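# Fork an unscrewed switch onto a yellow-taped rack slot

## Task

With the fork, carry the loose (unscrewed) switch and slide it all the way into the rack slot whose two rails carry yellow tape. The rack is free-standing: it must not tip beyond a slight amount and must finish in its original place.

## Robot and tools

Robot: one six-joint arm (Elite, UR-style chain: shoulder pan, shoulder lift, elbow, wrist 1, wrist 2, wrist 3) with its root at (0, 0, +0.094) m, slightly tilted. It holds a rigid steel lifting fork that has no motor or sensor, so there is no gripper command; a load stays on only by shape, gravity and friction. Two flat blades, 240 mm long, 30 mm wide, 8 mm thick and 110 mm apart, extend along the tool point's -y axis. The tool point sits in the gap between the blades, halfway along them, on their load-bearing faces. Blade tips are 120 mm toward -y from it, the upright back legs 120 mm toward +y. The load faces point along -z, so the blades are level when the tool's +z points straight down; tips that droop let the load slide off. A block about 10 cm long projects toward the fork's -y from the last joint axis and rotates with the fork. Heavier loads make the tool sag lower and tilt more than commanded: compare the reported pose with what you sent and correct.

Frame: everything is in the scene frame. Origin on the table top below the arm base, +z up, +y to the left when facing along +x. Reported positions are in metres, quaternions as wxyz, velocities in m/s and rad/s; they may be off by a few centimetres, more at long reach.

execute_actions(actions, cameras): actions is a list of actions; each action is a table of up to 15 rows, one row per 1/30 s step, and a short table repeats its final row to fill the 15 steps (0.5 s). Each row is six numbers in [-1, 1]: dx, dy, dz, rx, ry, rz. These are offsets, not poses: all rows of one action are measured from the Hand target at that action's start, along scene axes; rx, ry, rz form a single rotation vector turning about the Hand target's position. Scale: 1.0 equals 0.6 m or 180 degrees. Since each new action starts from the current Hand target, sending the same offset twice moves twice. A translation longer than 1.0 may be shortened along its direction. An empty actions list returns pictures and the full state. cameras: list of names, ["all"], [] for none; an unknown name invalidates the call.

move(target, speed, blend, blocking, cameras): drives the tool point in a straight line. target is one six-number row (same offset layout and scale as above, counted from the Hand target), or a list of up to 15 such rows, every one counted from that same starting Hand target, sharing a 10 s budget. speed: m/s from 0.002 to 3.2, default 0.25 (turns up to twice that in rad/s); one value or one per segment. blend: metres of corner rounding per list target; 0 (default) stops at each. blocking=false returns after about 0.5 s while the motion continues. The path ignores obstacles; the real tool point trails it and may overshoot, especially with the arm nearly straight. Steer around the base, not close past it, or the shoulder posture may flip. The result adds a move: line: done (within 3 mm and 2 degrees), off_target, moving, held, fault; plus which limits acted (paced = clipped command, held = steps withheld). Neither done nor off_target tells you about contact.

wait(seconds, 0 to 10): the arm keeps its last command; a running move continues. stop(): brakes a running move, needing some distance. zoom_image(camera, region): camera is cam_head_left, cam_head_right or cam_wrist; region [x0, y0, x1, y1] in pixels, at most 504 by 504, from the latest full image. read_manual(section) only returns licence text. finished_scene(scene): ends the scene irreversibly; give the current scene's number. The goal must hold without the robot.

Results: the Hand target line is the last commanded pose after clipping and is the base for the next offsets. The tool point often rests short of it; an all-zero action re-requests it, and if still short, send the gap as an offset. Joint velocities may be reported as within noise. Joint torques include the arm's own weight, carry offsets, noise and drift; positive means toward a larger joint angle.

Control details: commanded orientation is clipped to 32 degrees from the measured one each step; position takes priority. Commands lag about 0.15 s. Near the first joint's axis, a small tool motion can swing the whole arm. To free a joint at its limit, command turns back of less than half a turn each.

Cameras: cam_head_left and cam_head_right (a rigid stereo pair on a floor stand) and cam_wrist, each 672x504, with calibration given in the prompt.

Avoid: faults. Contact torque at a joint's limit (293, 293, 133, 49.8, 49.8, 49.8 N m) or an external force near 150 N halts the arm for 10 s. The arm is stiff: aiming even slightly past a firm contact can fault it; to end a push, command the target back beyond the tool point. Holding loads, stretching out, or pushing at unreachable poses heats motors; MOTOR HOT appears at 70 °C and brakes engage at 85 °C for 30 to 60 s or longer. Do not drop the switch, release it while moving, slam, or strike the rack or fixed items hard. Do not tip or shift the rack, and do not let anything leave the table. Loose objects may occasionally be nudged by outside pushes.

Each tool is called by a JSON object that holds its "name" and its "arguments".

## Session

{"name": "execute_actions", "arguments": {"actions": []}}

Scene clock: 0.00 s.
end_effector_position=(+0.6600, +0.2529, +0.3169) end_effector_quat_wxyz=(+0.049, +0.971, +0.235, +0.002)
Joint positions: [3.144 -1.402 1.911 -2.097 -1.658 1.049]
Joint velocities: within noise
Joint torques (N m): no reading
Hand target: +0.6600, +0.2529, +0.3169; +0.049, +0.971, +0.235, +0.002

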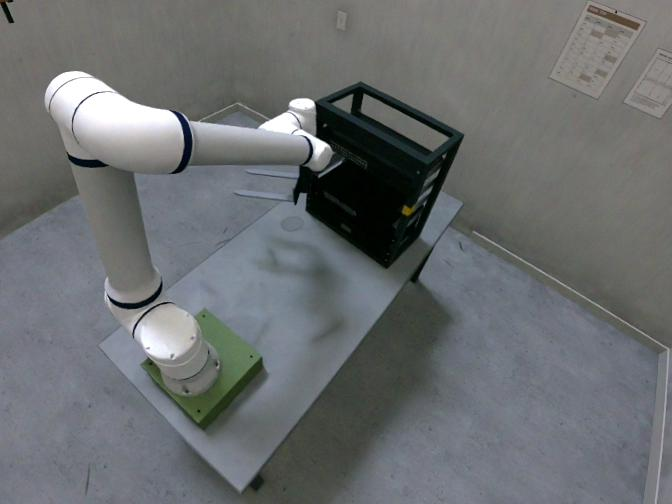

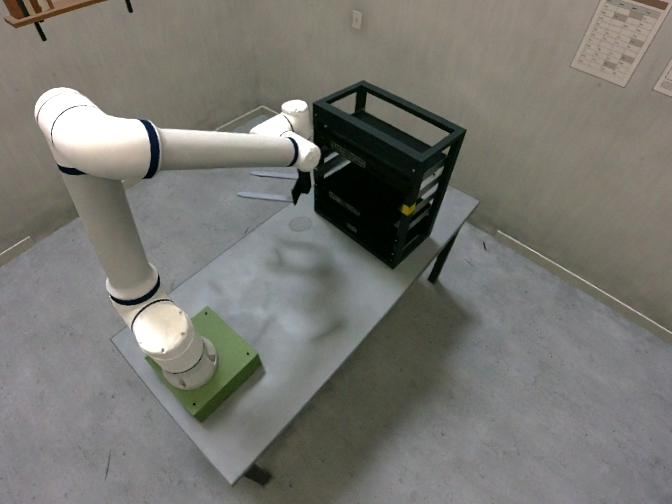

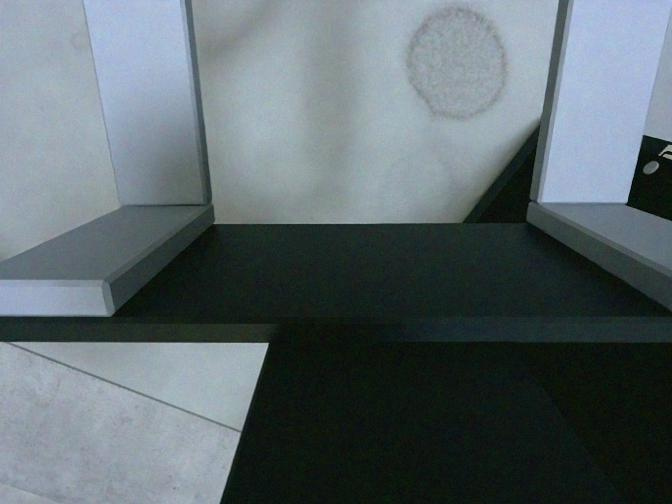

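{"name": "zoom_image", "arguments": {"camera": "cam_head_left", "region": [230, 70, 480, 280]}}

{"name": "zoom_image", "arguments": {"camera": "cam_head_right", "region": [230, 70, 480, 280]}}

Scaled by 2.016.

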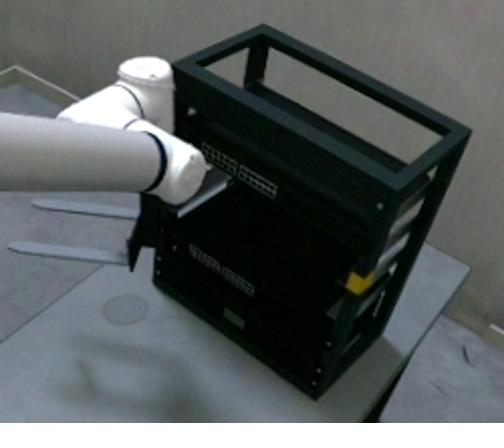

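Scaled by 2.016.

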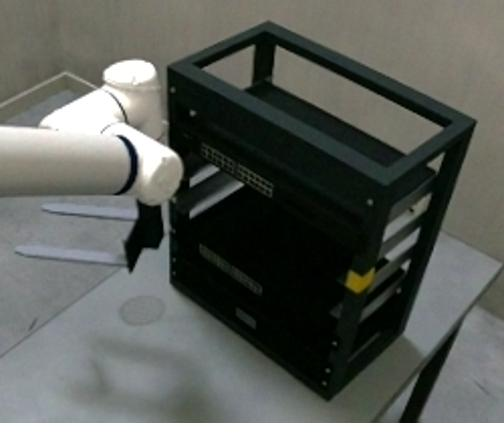

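{"name": "move", "arguments": {"target": [[-0.30, 0.0, 0.1, 0, 0, 0], [-0.3333, 0.0, 0.1, 0.0274, -0.0253, -0.6506]], "speed": [0.3, 0.5], "blend": [0.05, 0], "cameras": ["all"]}}

Scene clock: 57.83 s.
end_effector_position=(+0.4600, +0.2529, +0.3769) end_effector_quat_wxyz=(+0.000, +0.707, -0.707, +0.000)
Joint positions: [3.396 -2.092 2.356 -1.823 -1.561 3.349]
Joint torques (N m): [10.31 5.24 -100.32 -10.4 -2.74 3.21]
Hand target: +0.4600, +0.2529, +0.3769; +0.000, +0.707, -0.707, +0.000
Off the commanded pose: 0.000 m, 0 deg.
move: done
camera_calibration:
cam_wrist: T_world_to_cam=[[-0.0119693, -0.999562, -0.0270827, 0.278027], [-0.938029, 0.00184273, 0.346553, 0.171806], [-0.346351, 0.0295523, -0.937639, 0.599568], [0, 0, 0, 1]] pos_world=[0.372148, 0.25987, 0.510169]

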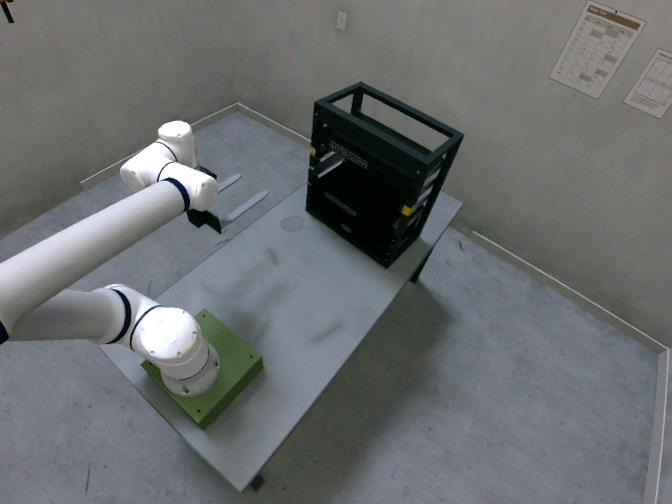

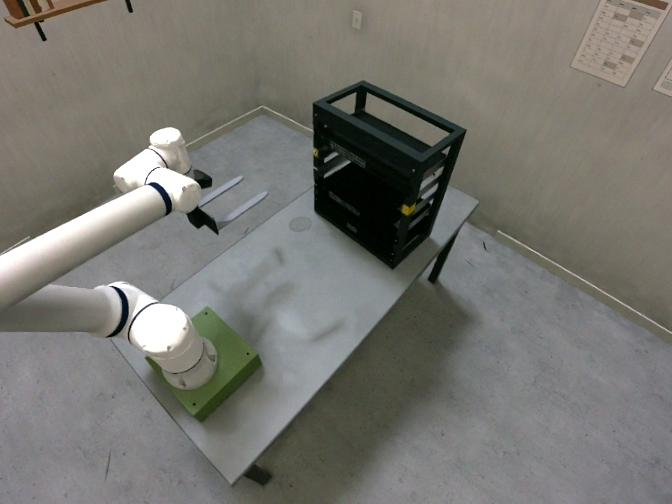

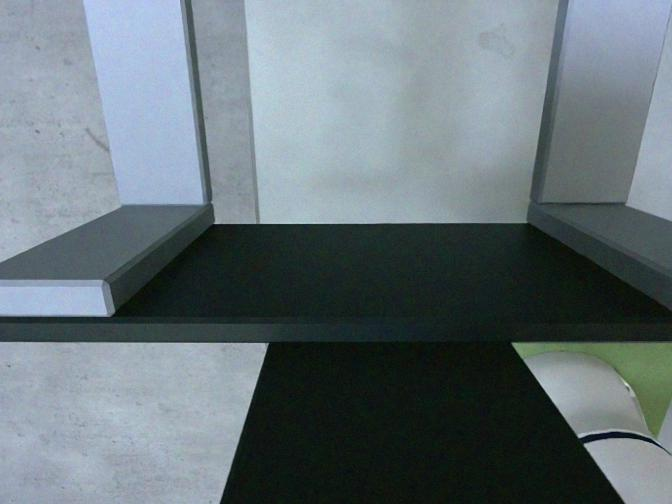

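{"name": "zoom_image", "arguments": {"camera": "cam_head_left", "region": [290, 70, 480, 280]}}

{"name": "zoom_image", "arguments": {"camera": "cam_head_right", "region": [290, 70, 480, 280]}}

Scaled by 2.400.

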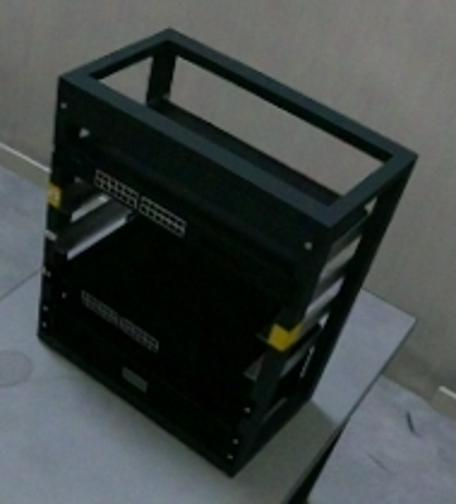

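Scaled by 2.400.

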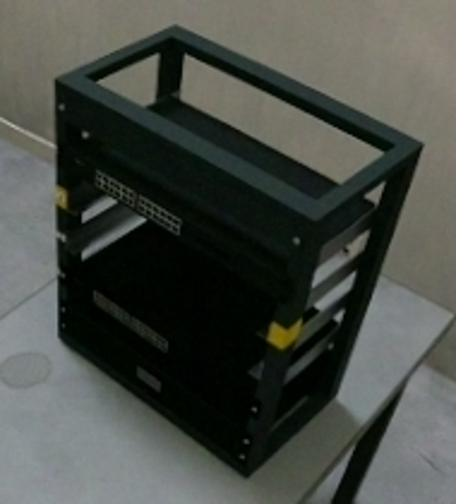

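{"name": "move", "arguments": {"target": [0.1, -0.0883, 0.205, -0.0531, -0.4031, -0.0717], "speed": 0.5, "cameras": ["all"]}}

Scene clock: 93.90 s.
end_effector_position=(+0.5200, +0.1999, +0.4999) end_effector_quat_wxyz=(+0.362, -0.490, +0.638, -0.472)
Joint positions: [3.59 -1.366 2.702 -4.09 -2.197 3.379]
Joint torques (N m): [-22.52 -29 -42.26 -10.68 0.17 -2.26]
Hand target: +0.5200, +0.1999, +0.4999; +0.362, -0.490, +0.637, -0.472
Off the commanded pose: 0.000 m, 0 deg.
move: done
camera_calibration:
cam_wrist: T_world_to_cam=[[-0.237235, -0.971255, -0.019594, 0.336889], [-0.584606, 0.158845, -0.795616, 0.541272], [0.775858, -0.177293, -0.605485, 0.0291051], [0, 0, 0, 1]] pos_world=[0.373771, 0.246387, 0.454868]

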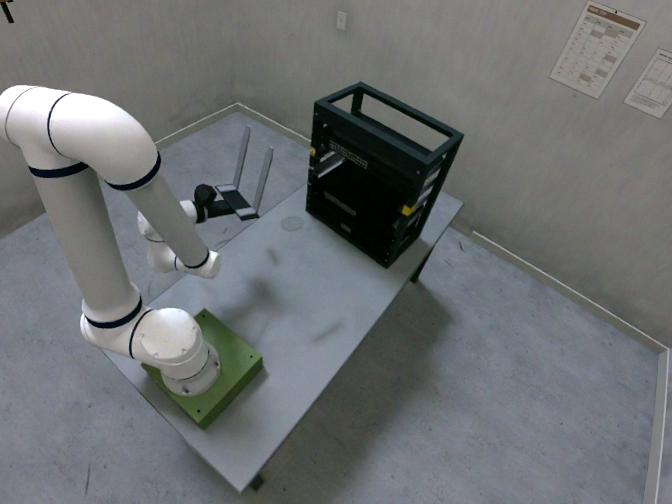

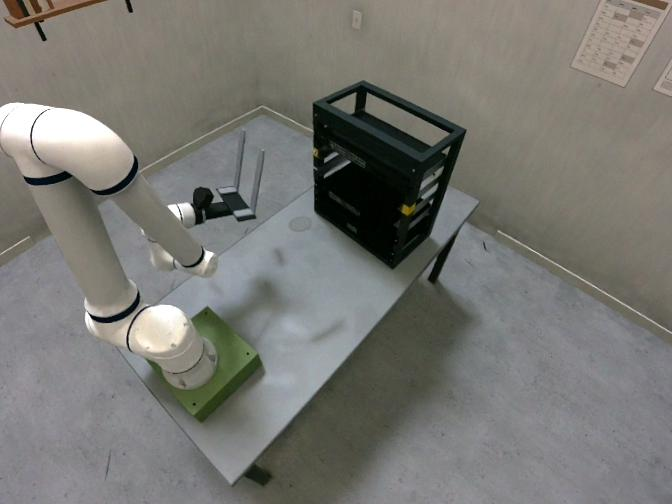

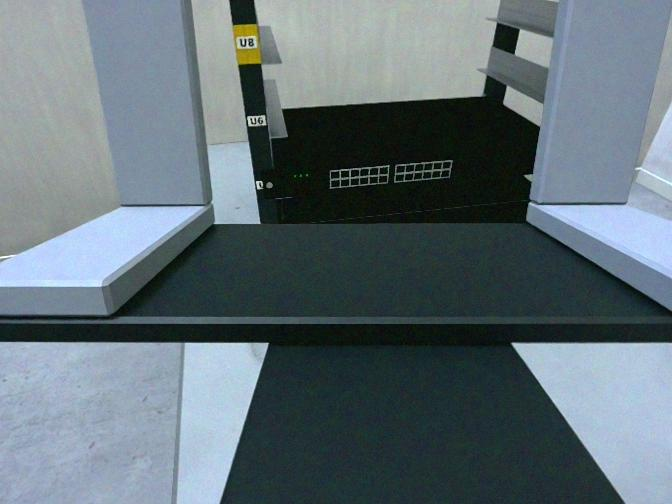

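{"name": "zoom_image", "arguments": {"camera": "cam_wrist", "region": [210, 0, 380, 225]}}

{"name": "zoom_image", "arguments": {"camera": "cam_wrist", "region": [370, 0, 540, 225]}}

Scaled by 2.240.

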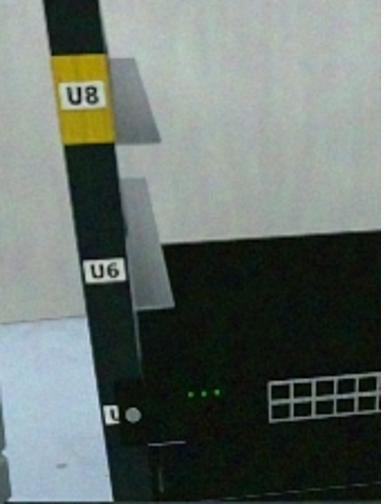

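Scaled by 2.240.

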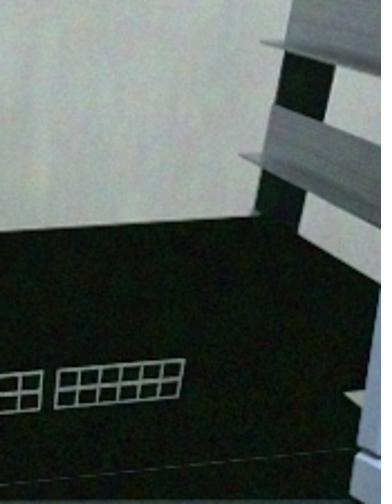

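{"name": "move", "arguments": {"target": [0.0, -0.05, 0.3, 0, 0, 0], "speed": 0.4, "cameras": ["cam_wrist"]}}

{"name": "zoom_image", "arguments": {"camera": "cam_wrist", "region": [200, 0, 540, 225]}}

Scene clock: 101.83 s.
end_effector_position=(+0.5200, +0.1699, +0.6798) end_effector_quat_wxyz=(+0.362, -0.490, +0.637, -0.472)
Joint positions: [3.486 -1.932 2.592 -3.439 -2.1 3.333]
Joint torques (N m): [-21.55 -30.66 -87.26 -6.05 0.28 3.07]
Hand target: +0.5200, +0.1699, +0.6799; +0.362, -0.490, +0.637, -0.472
Off the commanded pose: 0.000 m, 0 deg.
move: done
camera_calibration:
cam_wrist: T_world_to_cam=[[-0.237238, -0.971255, -0.019524, 0.311257], [-0.584331, 0.158726, -0.795841, 0.689293], [0.776064, -0.177396, -0.60519, 0.132394], [0, 0, 0, 1]] pos_world=[0.373871, 0.216387, 0.634768]
Images, in order (width x height): cam_wrist 672x504.

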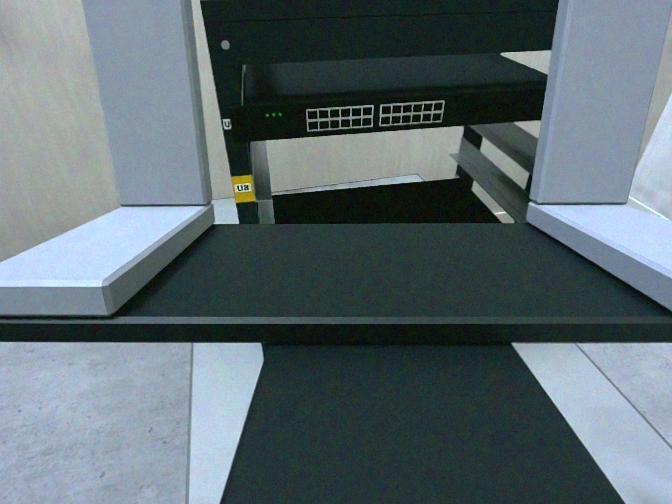

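Scaled by 1.482.

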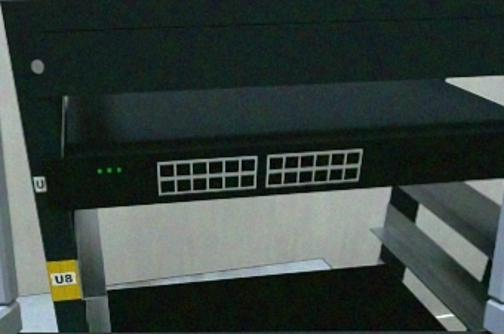

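{"name": "move", "arguments": {"target": [0.0667, -0.5333, -0.1, 0, 0, 0.1389], "speed": 0.4, "cameras": ["cam_wrist"]}}

{"name": "zoom_image", "arguments": {"camera": "cam_wrist", "region": [200, 0, 540, 225]}}

Scene clock: 159.30 s.
end_effector_position=(+0.5602, -0.1500, +0.6199) end_effector_quat_wxyz=(-0.456, +0.616, -0.516, +0.383)
Joint positions: [1.896 -2.165 2.665 -2.38 -0.324 1.905]
Joint torques (N m): [-22.08 -11.69 -91.53 -4.78 4.74 -2.3]
Hand target: +0.5600, -0.1500, +0.6199; -0.456, +0.616, -0.516, +0.382
Off the commanded pose: 0.000 m, 0 deg.
move: done
camera_calibration:
cam_wrist: T_world_to_cam=[[0.194994, -0.980613, -0.0193882, -0.234787], [-0.596395, -0.102853, -0.796075, 0.683413], [0.778647, 0.166793, -0.604888, 0.0581472], [0, 0, 0, 1]] pos_world=[0.40809, -0.169642, 0.574668]
Images, in order (width x height): cam_wrist 672x504.

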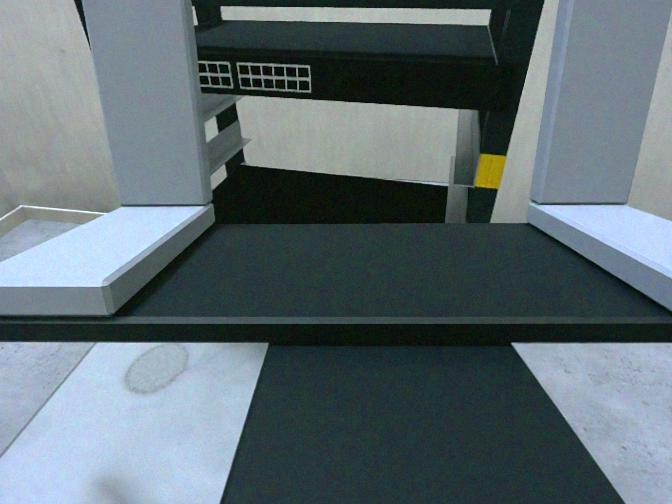

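Scaled by 1.482.

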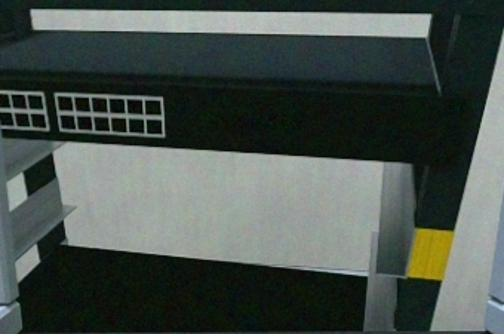

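{"name": "zoom_image", "arguments": {"camera": "cam_wrist", "region": [90, 180, 250, 330]}}

{"name": "zoom_image", "arguments": {"camera": "cam_wrist", "region": [500, 180, 660, 330]}}

Scaled by 3.150.

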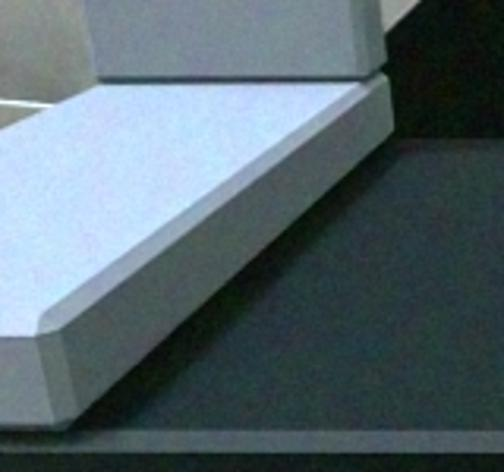

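Scaled by 3.150.

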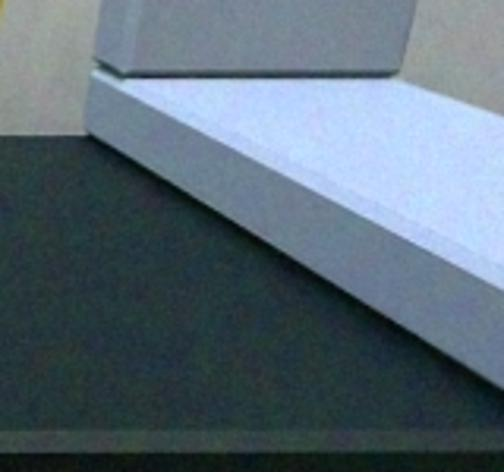

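{"name": "zoom_image", "arguments": {"camera": "cam_wrist", "region": [70, 0, 230, 210]}}

{"name": "zoom_image", "arguments": {"camera": "cam_wrist", "region": [512, 0, 672, 210]}}

Scaled by 2.400.

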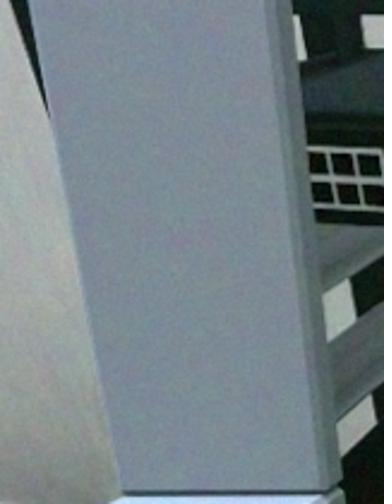

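Scaled by 2.400.

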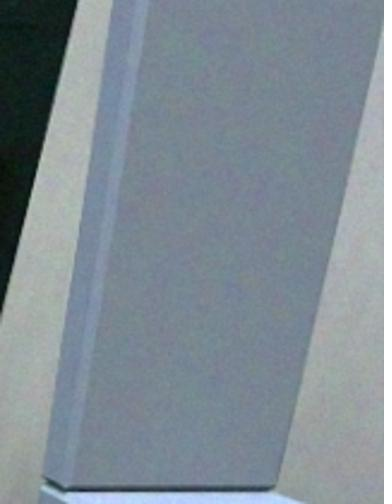

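{"name": "move", "arguments": {"target": [0.2817, 0.2333, 0.37, -0.00726, 0.12788, -0.07399], "speed": 0.4, "cameras": ["all"]}}

{"name": "zoom_image", "arguments": {"camera": "cam_wrist", "region": [190, 0, 550, 225]}}

Scene clock: 305.97 s.
end_effector_position=(+0.7290, -0.0101, +0.8418) end_effector_quat_wxyz=(-0.290, +0.621, -0.660, +0.308)
Joint positions: [2.758 -2.03 2.052 -2.416 -1.29 2.898]
Joint torques (N m): [10.6 -3.55 -105.53 -8.27 -0.75 3.28]
Hand target: +0.7290, -0.0101, +0.8419; -0.290, +0.621, -0.660, +0.308
Off the commanded pose: 0.000 m, 0 deg.
move: done
camera_calibration:
cam_wrist: T_world_to_cam=[[-0.0479214, -0.998493, -0.0267321, 0.056942], [-0.866641, 0.0548699, -0.495906, 0.921158], [0.496626, -0.000597406, -0.867965, 0.462996], [0, 0, 0, 1]] pos_world=[0.571106, 0.00658898, 0.860194]

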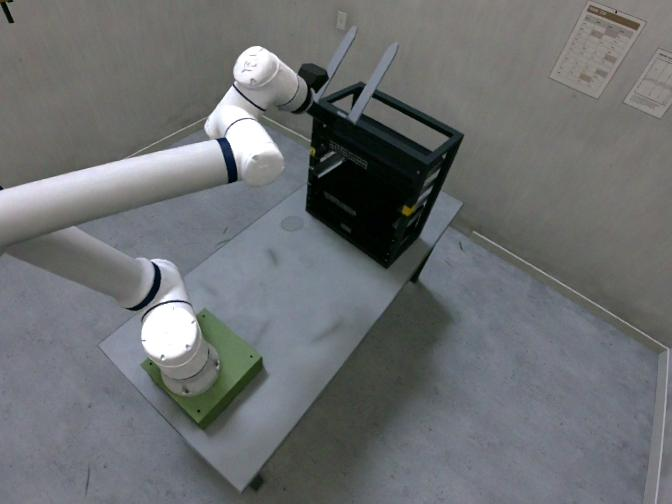

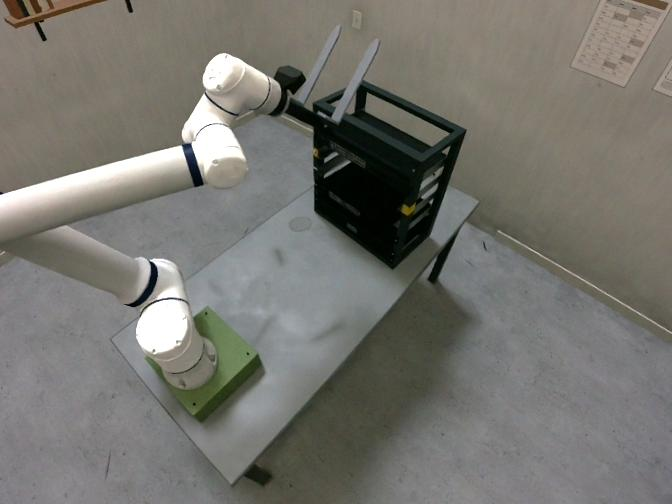

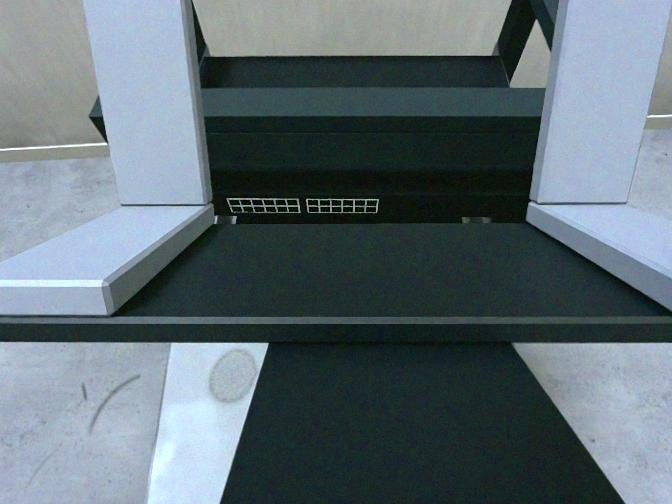

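Scaled by 1.400.

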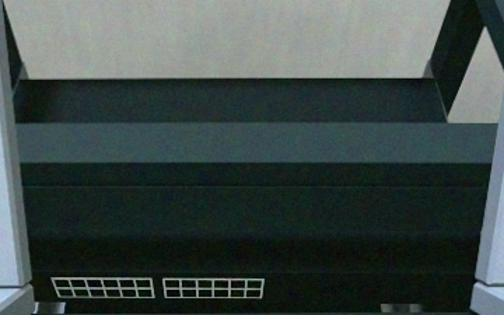

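{"name": "zoom_image", "arguments": {"camera": "cam_wrist", "region": [200, 80, 300, 230]}}

{"name": "zoom_image", "arguments": {"camera": "cam_wrist", "region": [440, 80, 540, 230]}}

Scaled by 3.360.

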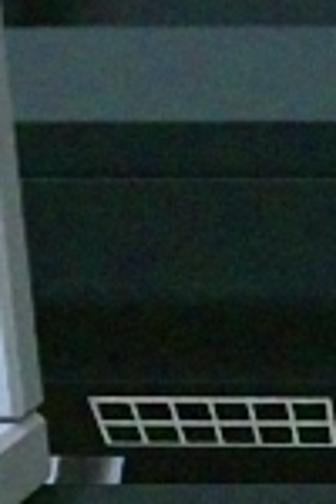

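Scaled by 3.360.

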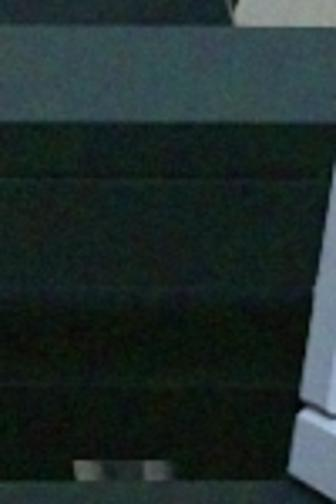

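{"name": "move", "arguments": {"target": [[-0.1817, 0.01, -0.36983, 0.00956, 0.13578, -0.00274], [-0.111, 0.02433, -0.72317, 0.01911, 0.27155, -0.00548]], "speed": [0.35, 0.35], "blend": [0.05, 0], "cameras": ["all"]}}

Scene clock: 365.70 s.
end_effector_position=(+0.6624, +0.0045, +0.4082) end_effector_quat_wxyz=(-0.006, +0.679, -0.734, +0.006) end_effector_velocity=(+0.001, +0.000, -0.002) end_effector_angular_velocity=(+0.000, +0.004, +0.000)
Joint positions: [2.861 -1.858 2.183 -1.899 -1.564 2.893]
Joint velocities: [0.001 0.005 -0.001 -0.001 -0.001 0.001]
Joint torques (N m): [9.11 -16.53 -98.72 -5.45 -1.89 3.32]
Hand target: +0.6624, +0.0045, +0.4080; -0.006, +0.679, -0.734, +0.006
Off the commanded pose: 0.000 m, 0 deg.
move: done
camera_calibration:
cam_wrist: T_world_to_cam=[[-0.0909631, -0.995482, -0.0272176, 0.085413], [-0.940914, 0.0769602, 0.329786, 0.359575], [-0.326201, 0.0556078, -0.943663, 0.695319], [0, 0, 0, 1]] pos_world=[0.572912, 0.018689, 0.539889]

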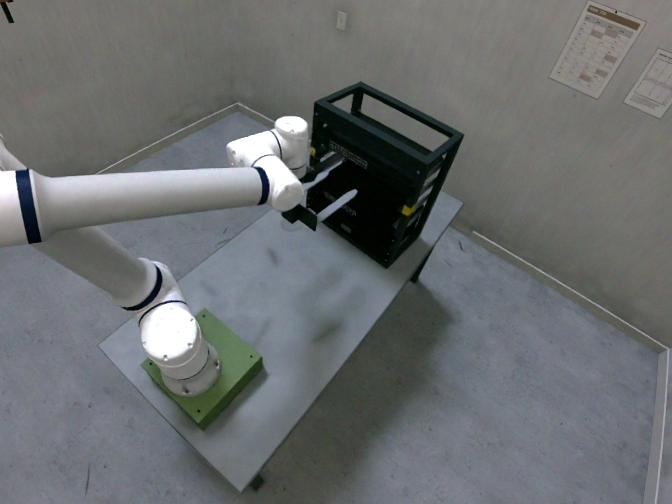

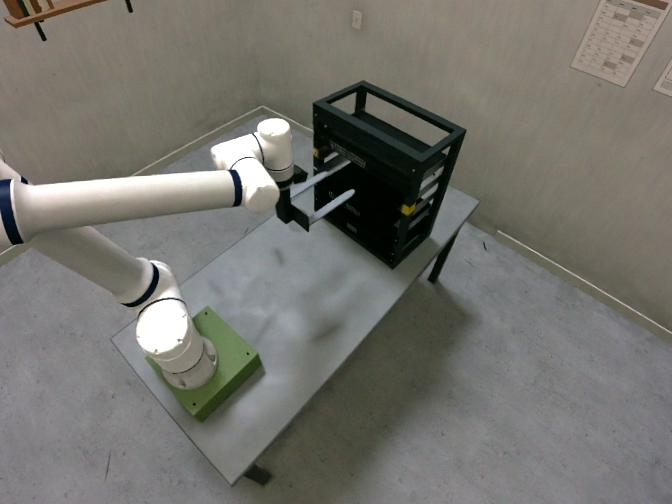

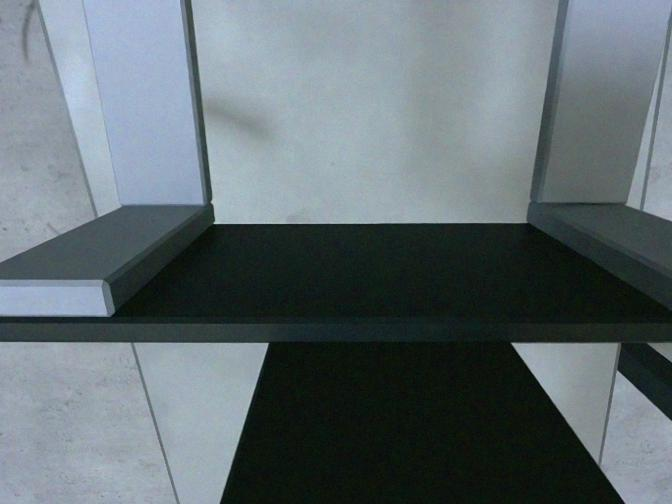

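{"name": "zoom_image", "arguments": {"camera": "cam_head_left", "region": [270, 100, 430, 260]}}

{"name": "zoom_image", "arguments": {"camera": "cam_head_right", "region": [270, 100, 430, 260]}}

Scaled by 3.150.

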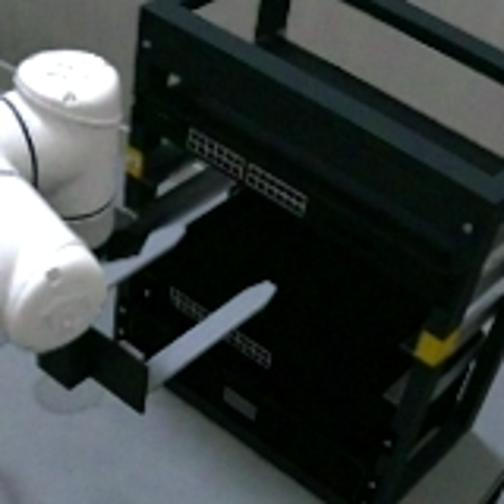

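Scaled by 3.150.

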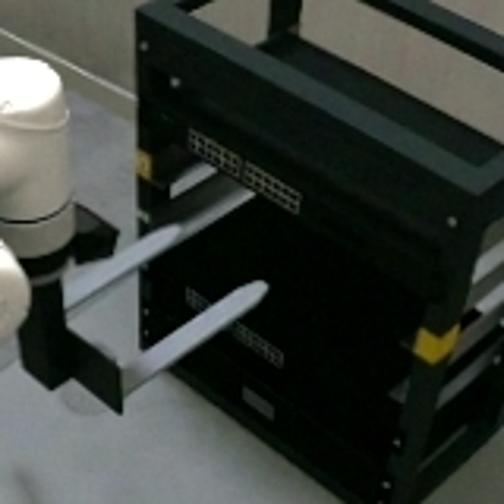

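{"name": "move", "arguments": {"target": [0.3157, -0.0251, 0, 0, 0, 0], "speed": 0.25, "cameras": ["all"]}}

{"name": "zoom_image", "arguments": {"camera": "cam_head_left", "region": [270, 90, 430, 250]}}

{"name": "zoom_image", "arguments": {"camera": "cam_head_right", "region": [270, 90, 430, 250]}}

Scene clock: 395.70 s.
end_effector_position=(+0.8516, -0.0105, +0.4080) end_effector_quat_wxyz=(-0.006, +0.679, -0.734, +0.006)
Joint positions: [2.93 -1.516 1.891 -1.949 -1.564 2.962]
Joint torques (N m): [9.27 -55 -97.91 -5.13 -2.2 3.43]
Hand target: +0.8519, -0.0105, +0.4080; -0.006, +0.679, -0.734, +0.006
Off the commanded pose: 0.000 m, 0 deg.
move: done
camera_calibration:
cam_wrist: T_world_to_cam=[[-0.0910033, -0.995477, -0.0272831, 0.0876727], [-0.940807, 0.0769587, 0.330091, 0.538733], [-0.326498, 0.0557075, -0.943555, 0.758014], [0, 0, 0, 1]] pos_world=[0.762313, 0.00358884, 0.539789]

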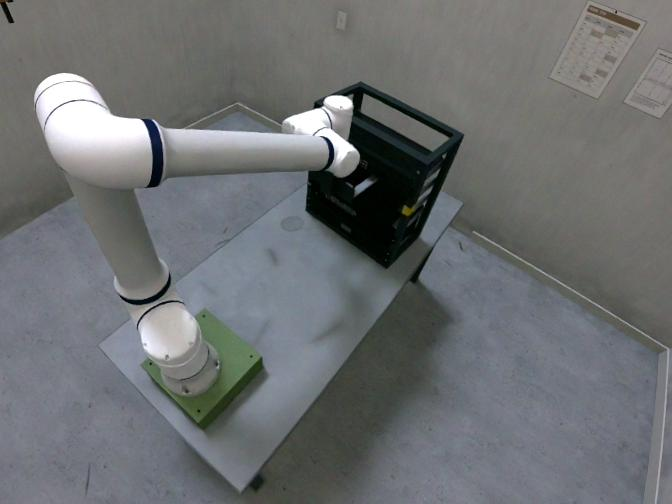

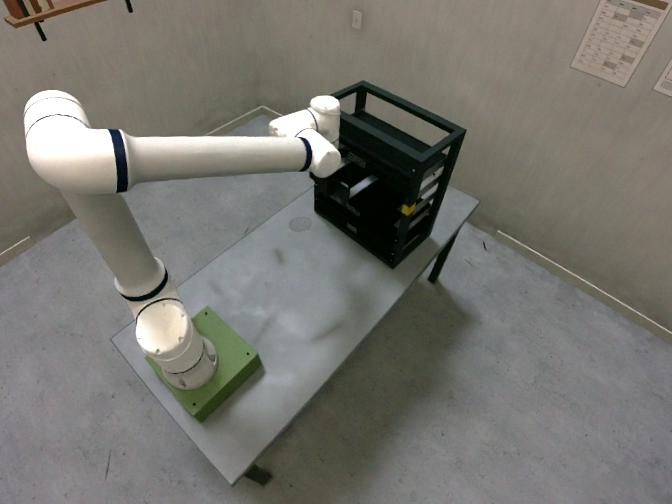

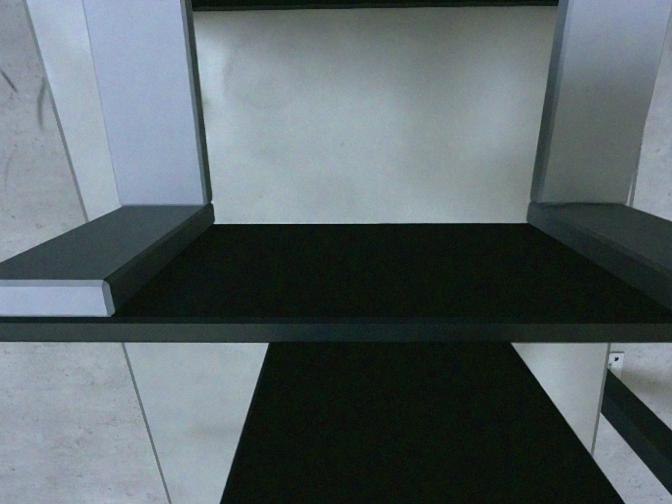

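Scaled by 3.150.

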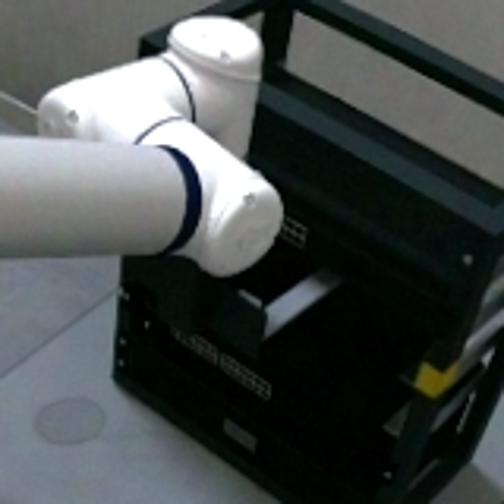

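Scaled by 3.150.

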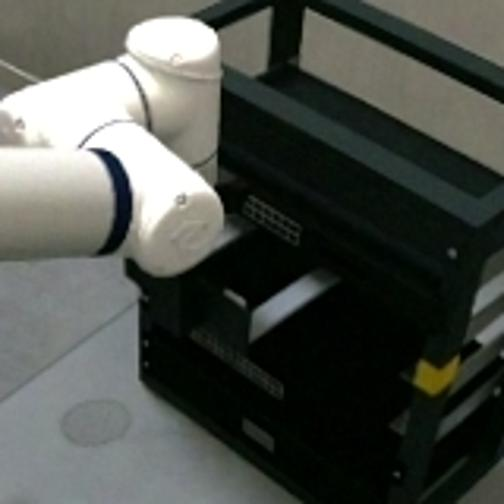

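{"name": "zoom_image", "arguments": {"camera": "cam_wrist", "region": [190, 0, 290, 40]}}

{"name": "zoom_image", "arguments": {"camera": "cam_wrist", "region": [465, 0, 565, 40]}}

Scaled by 5.040.

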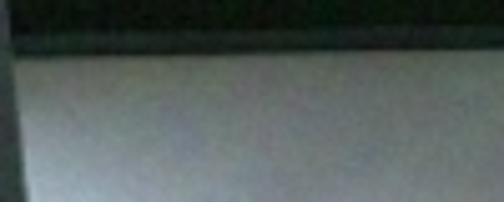

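Scaled by 5.040.

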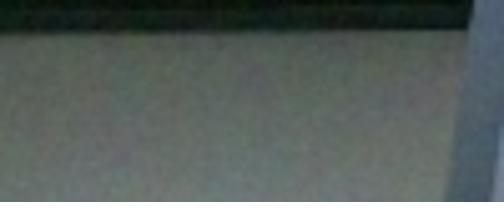

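{"name": "move", "arguments": {"target": [0.1063, -0.0085, 0, 0, 0, 0], "speed": 0.12, "cameras": ["all"]}}

{"name": "zoom_image", "arguments": {"camera": "cam_head_left", "region": [300, 80, 420, 200]}}

{"name": "zoom_image", "arguments": {"camera": "cam_head_right", "region": [300, 80, 420, 200]}}

Scene clock: 413.37 s.
end_effector_position=(+0.9154, -0.0156, +0.4080) end_effector_quat_wxyz=(-0.006, +0.679, -0.734, +0.006)
Joint positions: [2.945 -1.412 1.776 -1.938 -1.564 2.977]
Joint torques (N m): [10.47 -63.5 -97.78 -5.38 -1.65 3.31]
Hand target: +0.9156, -0.0156, +0.4080; -0.006, +0.679, -0.734, +0.006
Off the commanded pose: 0.000 m, 0 deg.
move: done
camera_calibration:
cam_wrist: T_world_to_cam=[[-0.0910033, -0.995477, -0.0272831, 0.0884018], [-0.940807, 0.0769587, 0.330091, 0.599149], [-0.326498, 0.0557075, -0.943555, 0.779129], [0, 0, 0, 1]] pos_world=[0.826113, -0.00151116, 0.539789]

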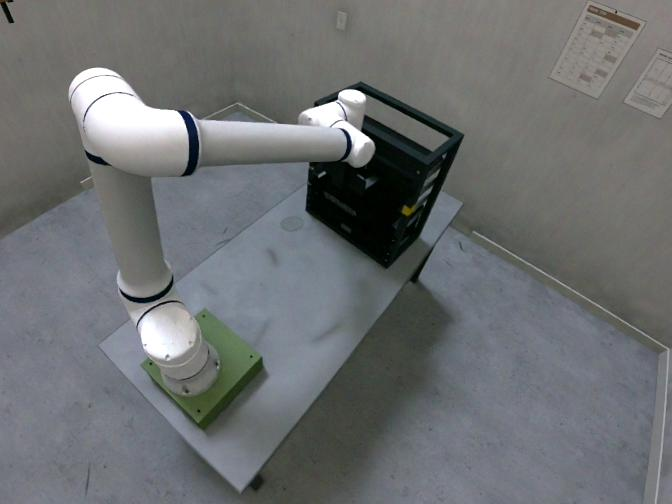

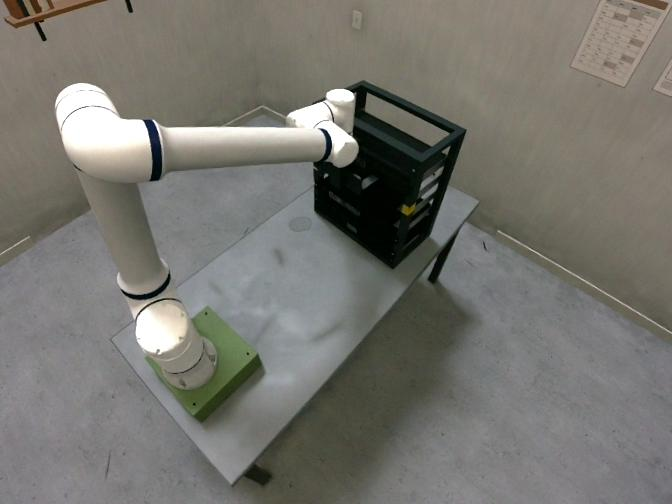

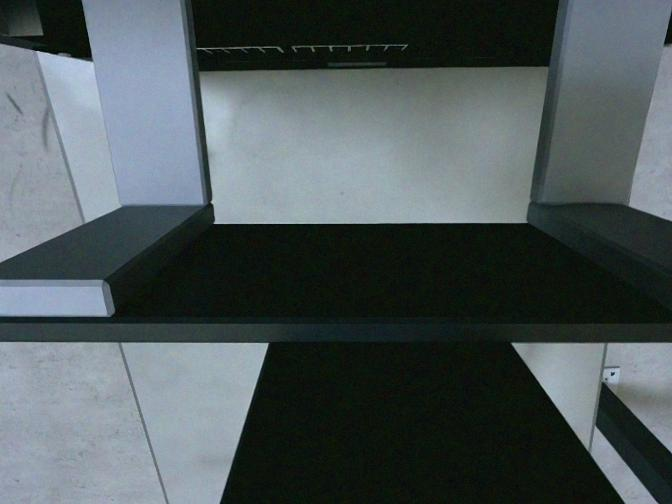

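Scaled by 4.200.

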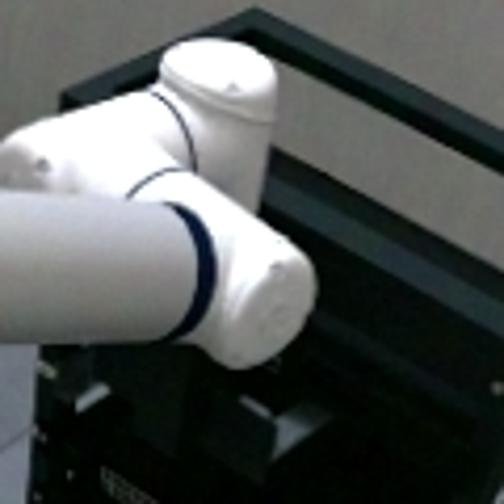

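Scaled by 4.200.

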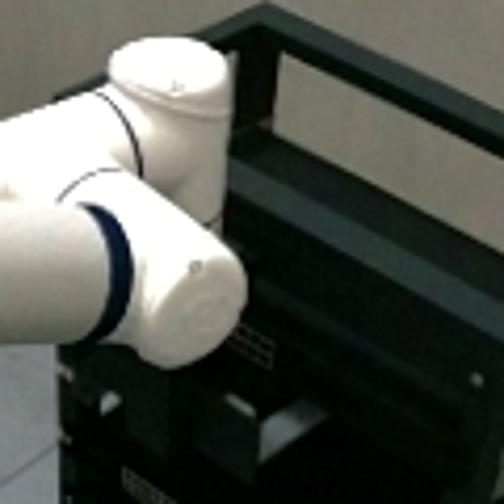

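{"name": "move", "arguments": {"target": [0, 0, 0.03, 0, 0, 0], "speed": 0.06}}

{"name": "move", "arguments": {"target": [0, 0, 0.0067, 0, 0, 0], "speed": 0.02}}

{"name": "move", "arguments": {"target": [0, 0, 0.0067, 0, 0, 0], "speed": 0.02}}

{"name": "move", "arguments": {"target": [0, 0, 0.005, 0, 0, 0], "speed": 0.02}}

Scene clock: 420.40 s.
end_effector_position=(+0.9156, -0.0156, +0.4258) end_effector_quat_wxyz=(-0.006, +0.679, -0.734, +0.006)
Joint positions: [2.945 -1.421 1.754 -1.907 -1.564 2.977]
Joint torques (N m): [-11.63 -90.61 -98.22 -5.03 -1.8 -1.53]
Hand target: +0.9156, -0.0156, +0.4260; -0.006, +0.679, -0.734, +0.006
Off the commanded pose: 0.000 m, 0 deg.
move: done

Scene clock: 421.10 s.
end_effector_position=(+0.9156, -0.0156, +0.4298) end_effector_quat_wxyz=(-0.006, +0.679, -0.734, +0.006)
Joint positions: [2.945 -1.423 1.749 -1.899 -1.564 2.977]
Joint torques (N m): [-16.96 -91.8 -97.94 -5.4 -1.5 -1.3]
Hand target: +0.9156, -0.0156, +0.4300; -0.006, +0.679, -0.734, +0.006
Off the commanded pose: 0.000 m, 0 deg.
move: done

Scene clock: 421.80 s.
end_effector_position=(+0.9156, -0.0156, +0.4338) end_effector_quat_wxyz=(-0.006, +0.679, -0.734, +0.006)
Joint positions: [2.945 -1.425 1.744 -1.892 -1.564 2.977]
Joint torques (N m): [-18.49 -91.83 -98.46 -5.29 -1.17 -1.56]
Hand target: +0.9156, -0.0156, +0.4340; -0.006, +0.679, -0.734, +0.006
Off the commanded pose: 0.000 m, 0 deg.
move: done

Scene clock: 422.50 s.
end_effector_position=(+0.9156, -0.0156, +0.4369) end_effector_quat_wxyz=(-0.006, +0.679, -0.734, +0.006)
Joint positions: [2.945 -1.427 1.74 -1.887 -1.564 2.977]
Joint torques (N m): [-20.23 -90.83 -99.07 -5.57 -1.21 -1.89]
Hand target: +0.9156, -0.0156, +0.4370; -0.006, +0.679, -0.734, +0.006
Off the commanded pose: 0.000 m, 0 deg.
move: done

{"name": "move", "arguments": {"target": [0, 0, 0.005, 0, 0, 0], "speed": 0.02}}

{"name": "move", "arguments": {"target": [0, 0, 0.005, 0, 0, 0], "speed": 0.02}}

{"name": "move", "arguments": {"target": [0, 0, 0.005, 0, 0, 0], "speed": 0.02}}

Scene clock: 425.50 s.
end_effector_position=(+0.9156, -0.0156, +0.4398) end_effector_quat_wxyz=(-0.006, +0.679, -0.734, +0.006)
Joint positions: [2.945 -1.428 1.736 -1.882 -1.564 2.977]
Joint torques (N m): [-21.03 -119.05 -134.47 -17.75 -0.41 -1.92]
Hand target: +0.9156, -0.0156, +0.4400; -0.006, +0.679, -0.734, +0.006
Off the commanded pose: 0.000 m, 0 deg.
move: done

Scene clock: 426.20 s.
end_effector_position=(+0.9156, -0.0156, +0.4429) end_effector_quat_wxyz=(-0.006, +0.679, -0.734, +0.006)
Joint positions: [2.945 -1.43 1.732 -1.876 -1.564 2.977]
Joint torques (N m): [-22.65 -126 -142.83 -18.85 -0.01 -1.37]
Hand target: +0.9156, -0.0156, +0.4430; -0.006, +0.679, -0.734, +0.006
Off the commanded pose: 0.000 m, 0 deg.
move: done

Scene clock: 426.90 s.
end_effector_position=(+0.9156, -0.0156, +0.4459) end_effector_quat_wxyz=(-0.006, +0.679, -0.734, +0.006)
Joint positions: [2.945 -1.431 1.728 -1.871 -1.564 2.977]
Joint torques (N m): [-22.29 -126.99 -143.19 -19.14 0.2 -1.84]
Hand target: +0.9156, -0.0156, +0.4460; -0.006, +0.679, -0.734, +0.006
Off the commanded pose: 0.000 m, 0 deg.
move: done

{"name": "move", "arguments": {"target": [[0, 0, 0.01, 0, 0, 0], [-0.1661, 0.01337, 0.01, 0, 0, 0]], "speed": [0.03, 0.1], "cameras": ["all"]}}

{"name": "zoom_image", "arguments": {"camera": "cam_head_right", "region": [270, 80, 430, 240]}}

Scene clock: 459.17 s.
end_effector_position=(+0.8162, -0.0076, +0.4520) end_effector_quat_wxyz=(-0.006, +0.679, -0.734, +0.006)
Joint positions: [2.92 -1.599 1.893 -1.868 -1.564 2.952]
Joint torques (N m): [-23.09 -105.41 -118.38 -18.79 2.38 -2.18]
Hand target: +0.8160, -0.0076, +0.4520; -0.006, +0.679, -0.734, +0.006
Off the commanded pose: 0.000 m, 0 deg.
move: done
camera_calibration:
cam_wrist: T_world_to_cam=[[-0.0909796, -0.995482, -0.027177, 0.0884504], [-0.940777, 0.0769662, 0.330173, 0.490518], [-0.32659, 0.0556065, -0.943529, 0.78783], [0, 0, 0, 1]] pos_world=[0.726813, 0.00648899, 0.583789]

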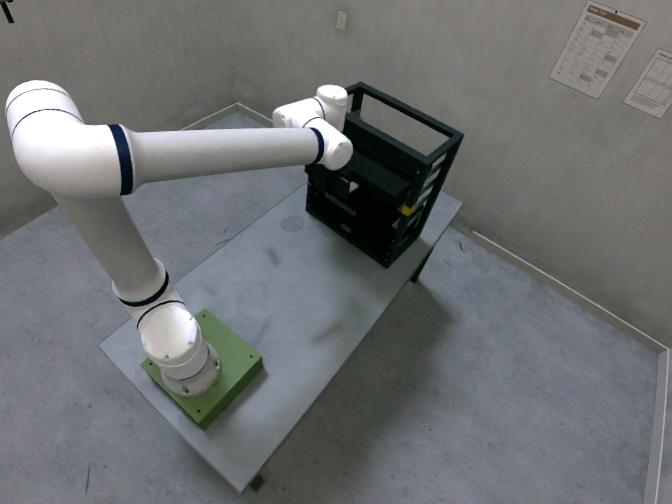

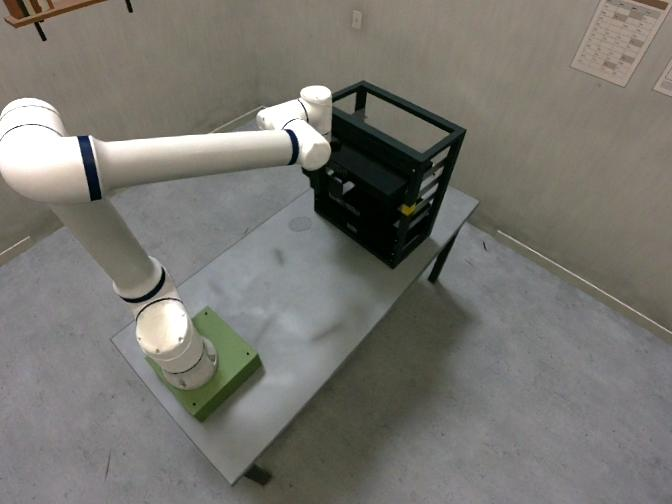

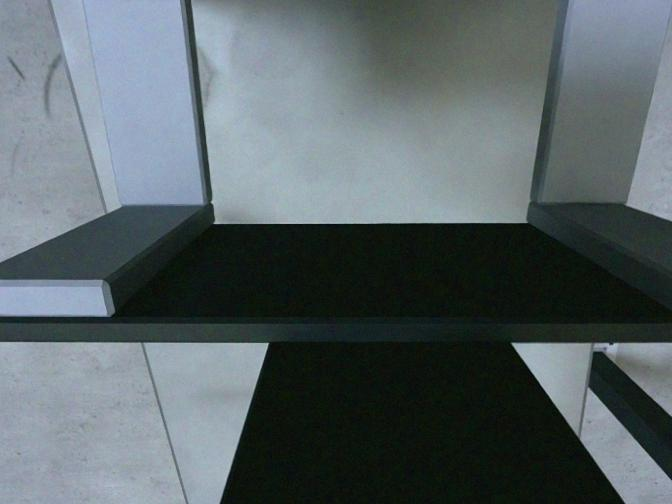

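Scaled by 3.150.

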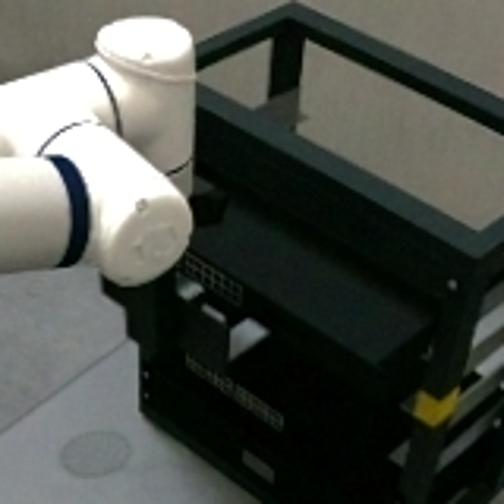

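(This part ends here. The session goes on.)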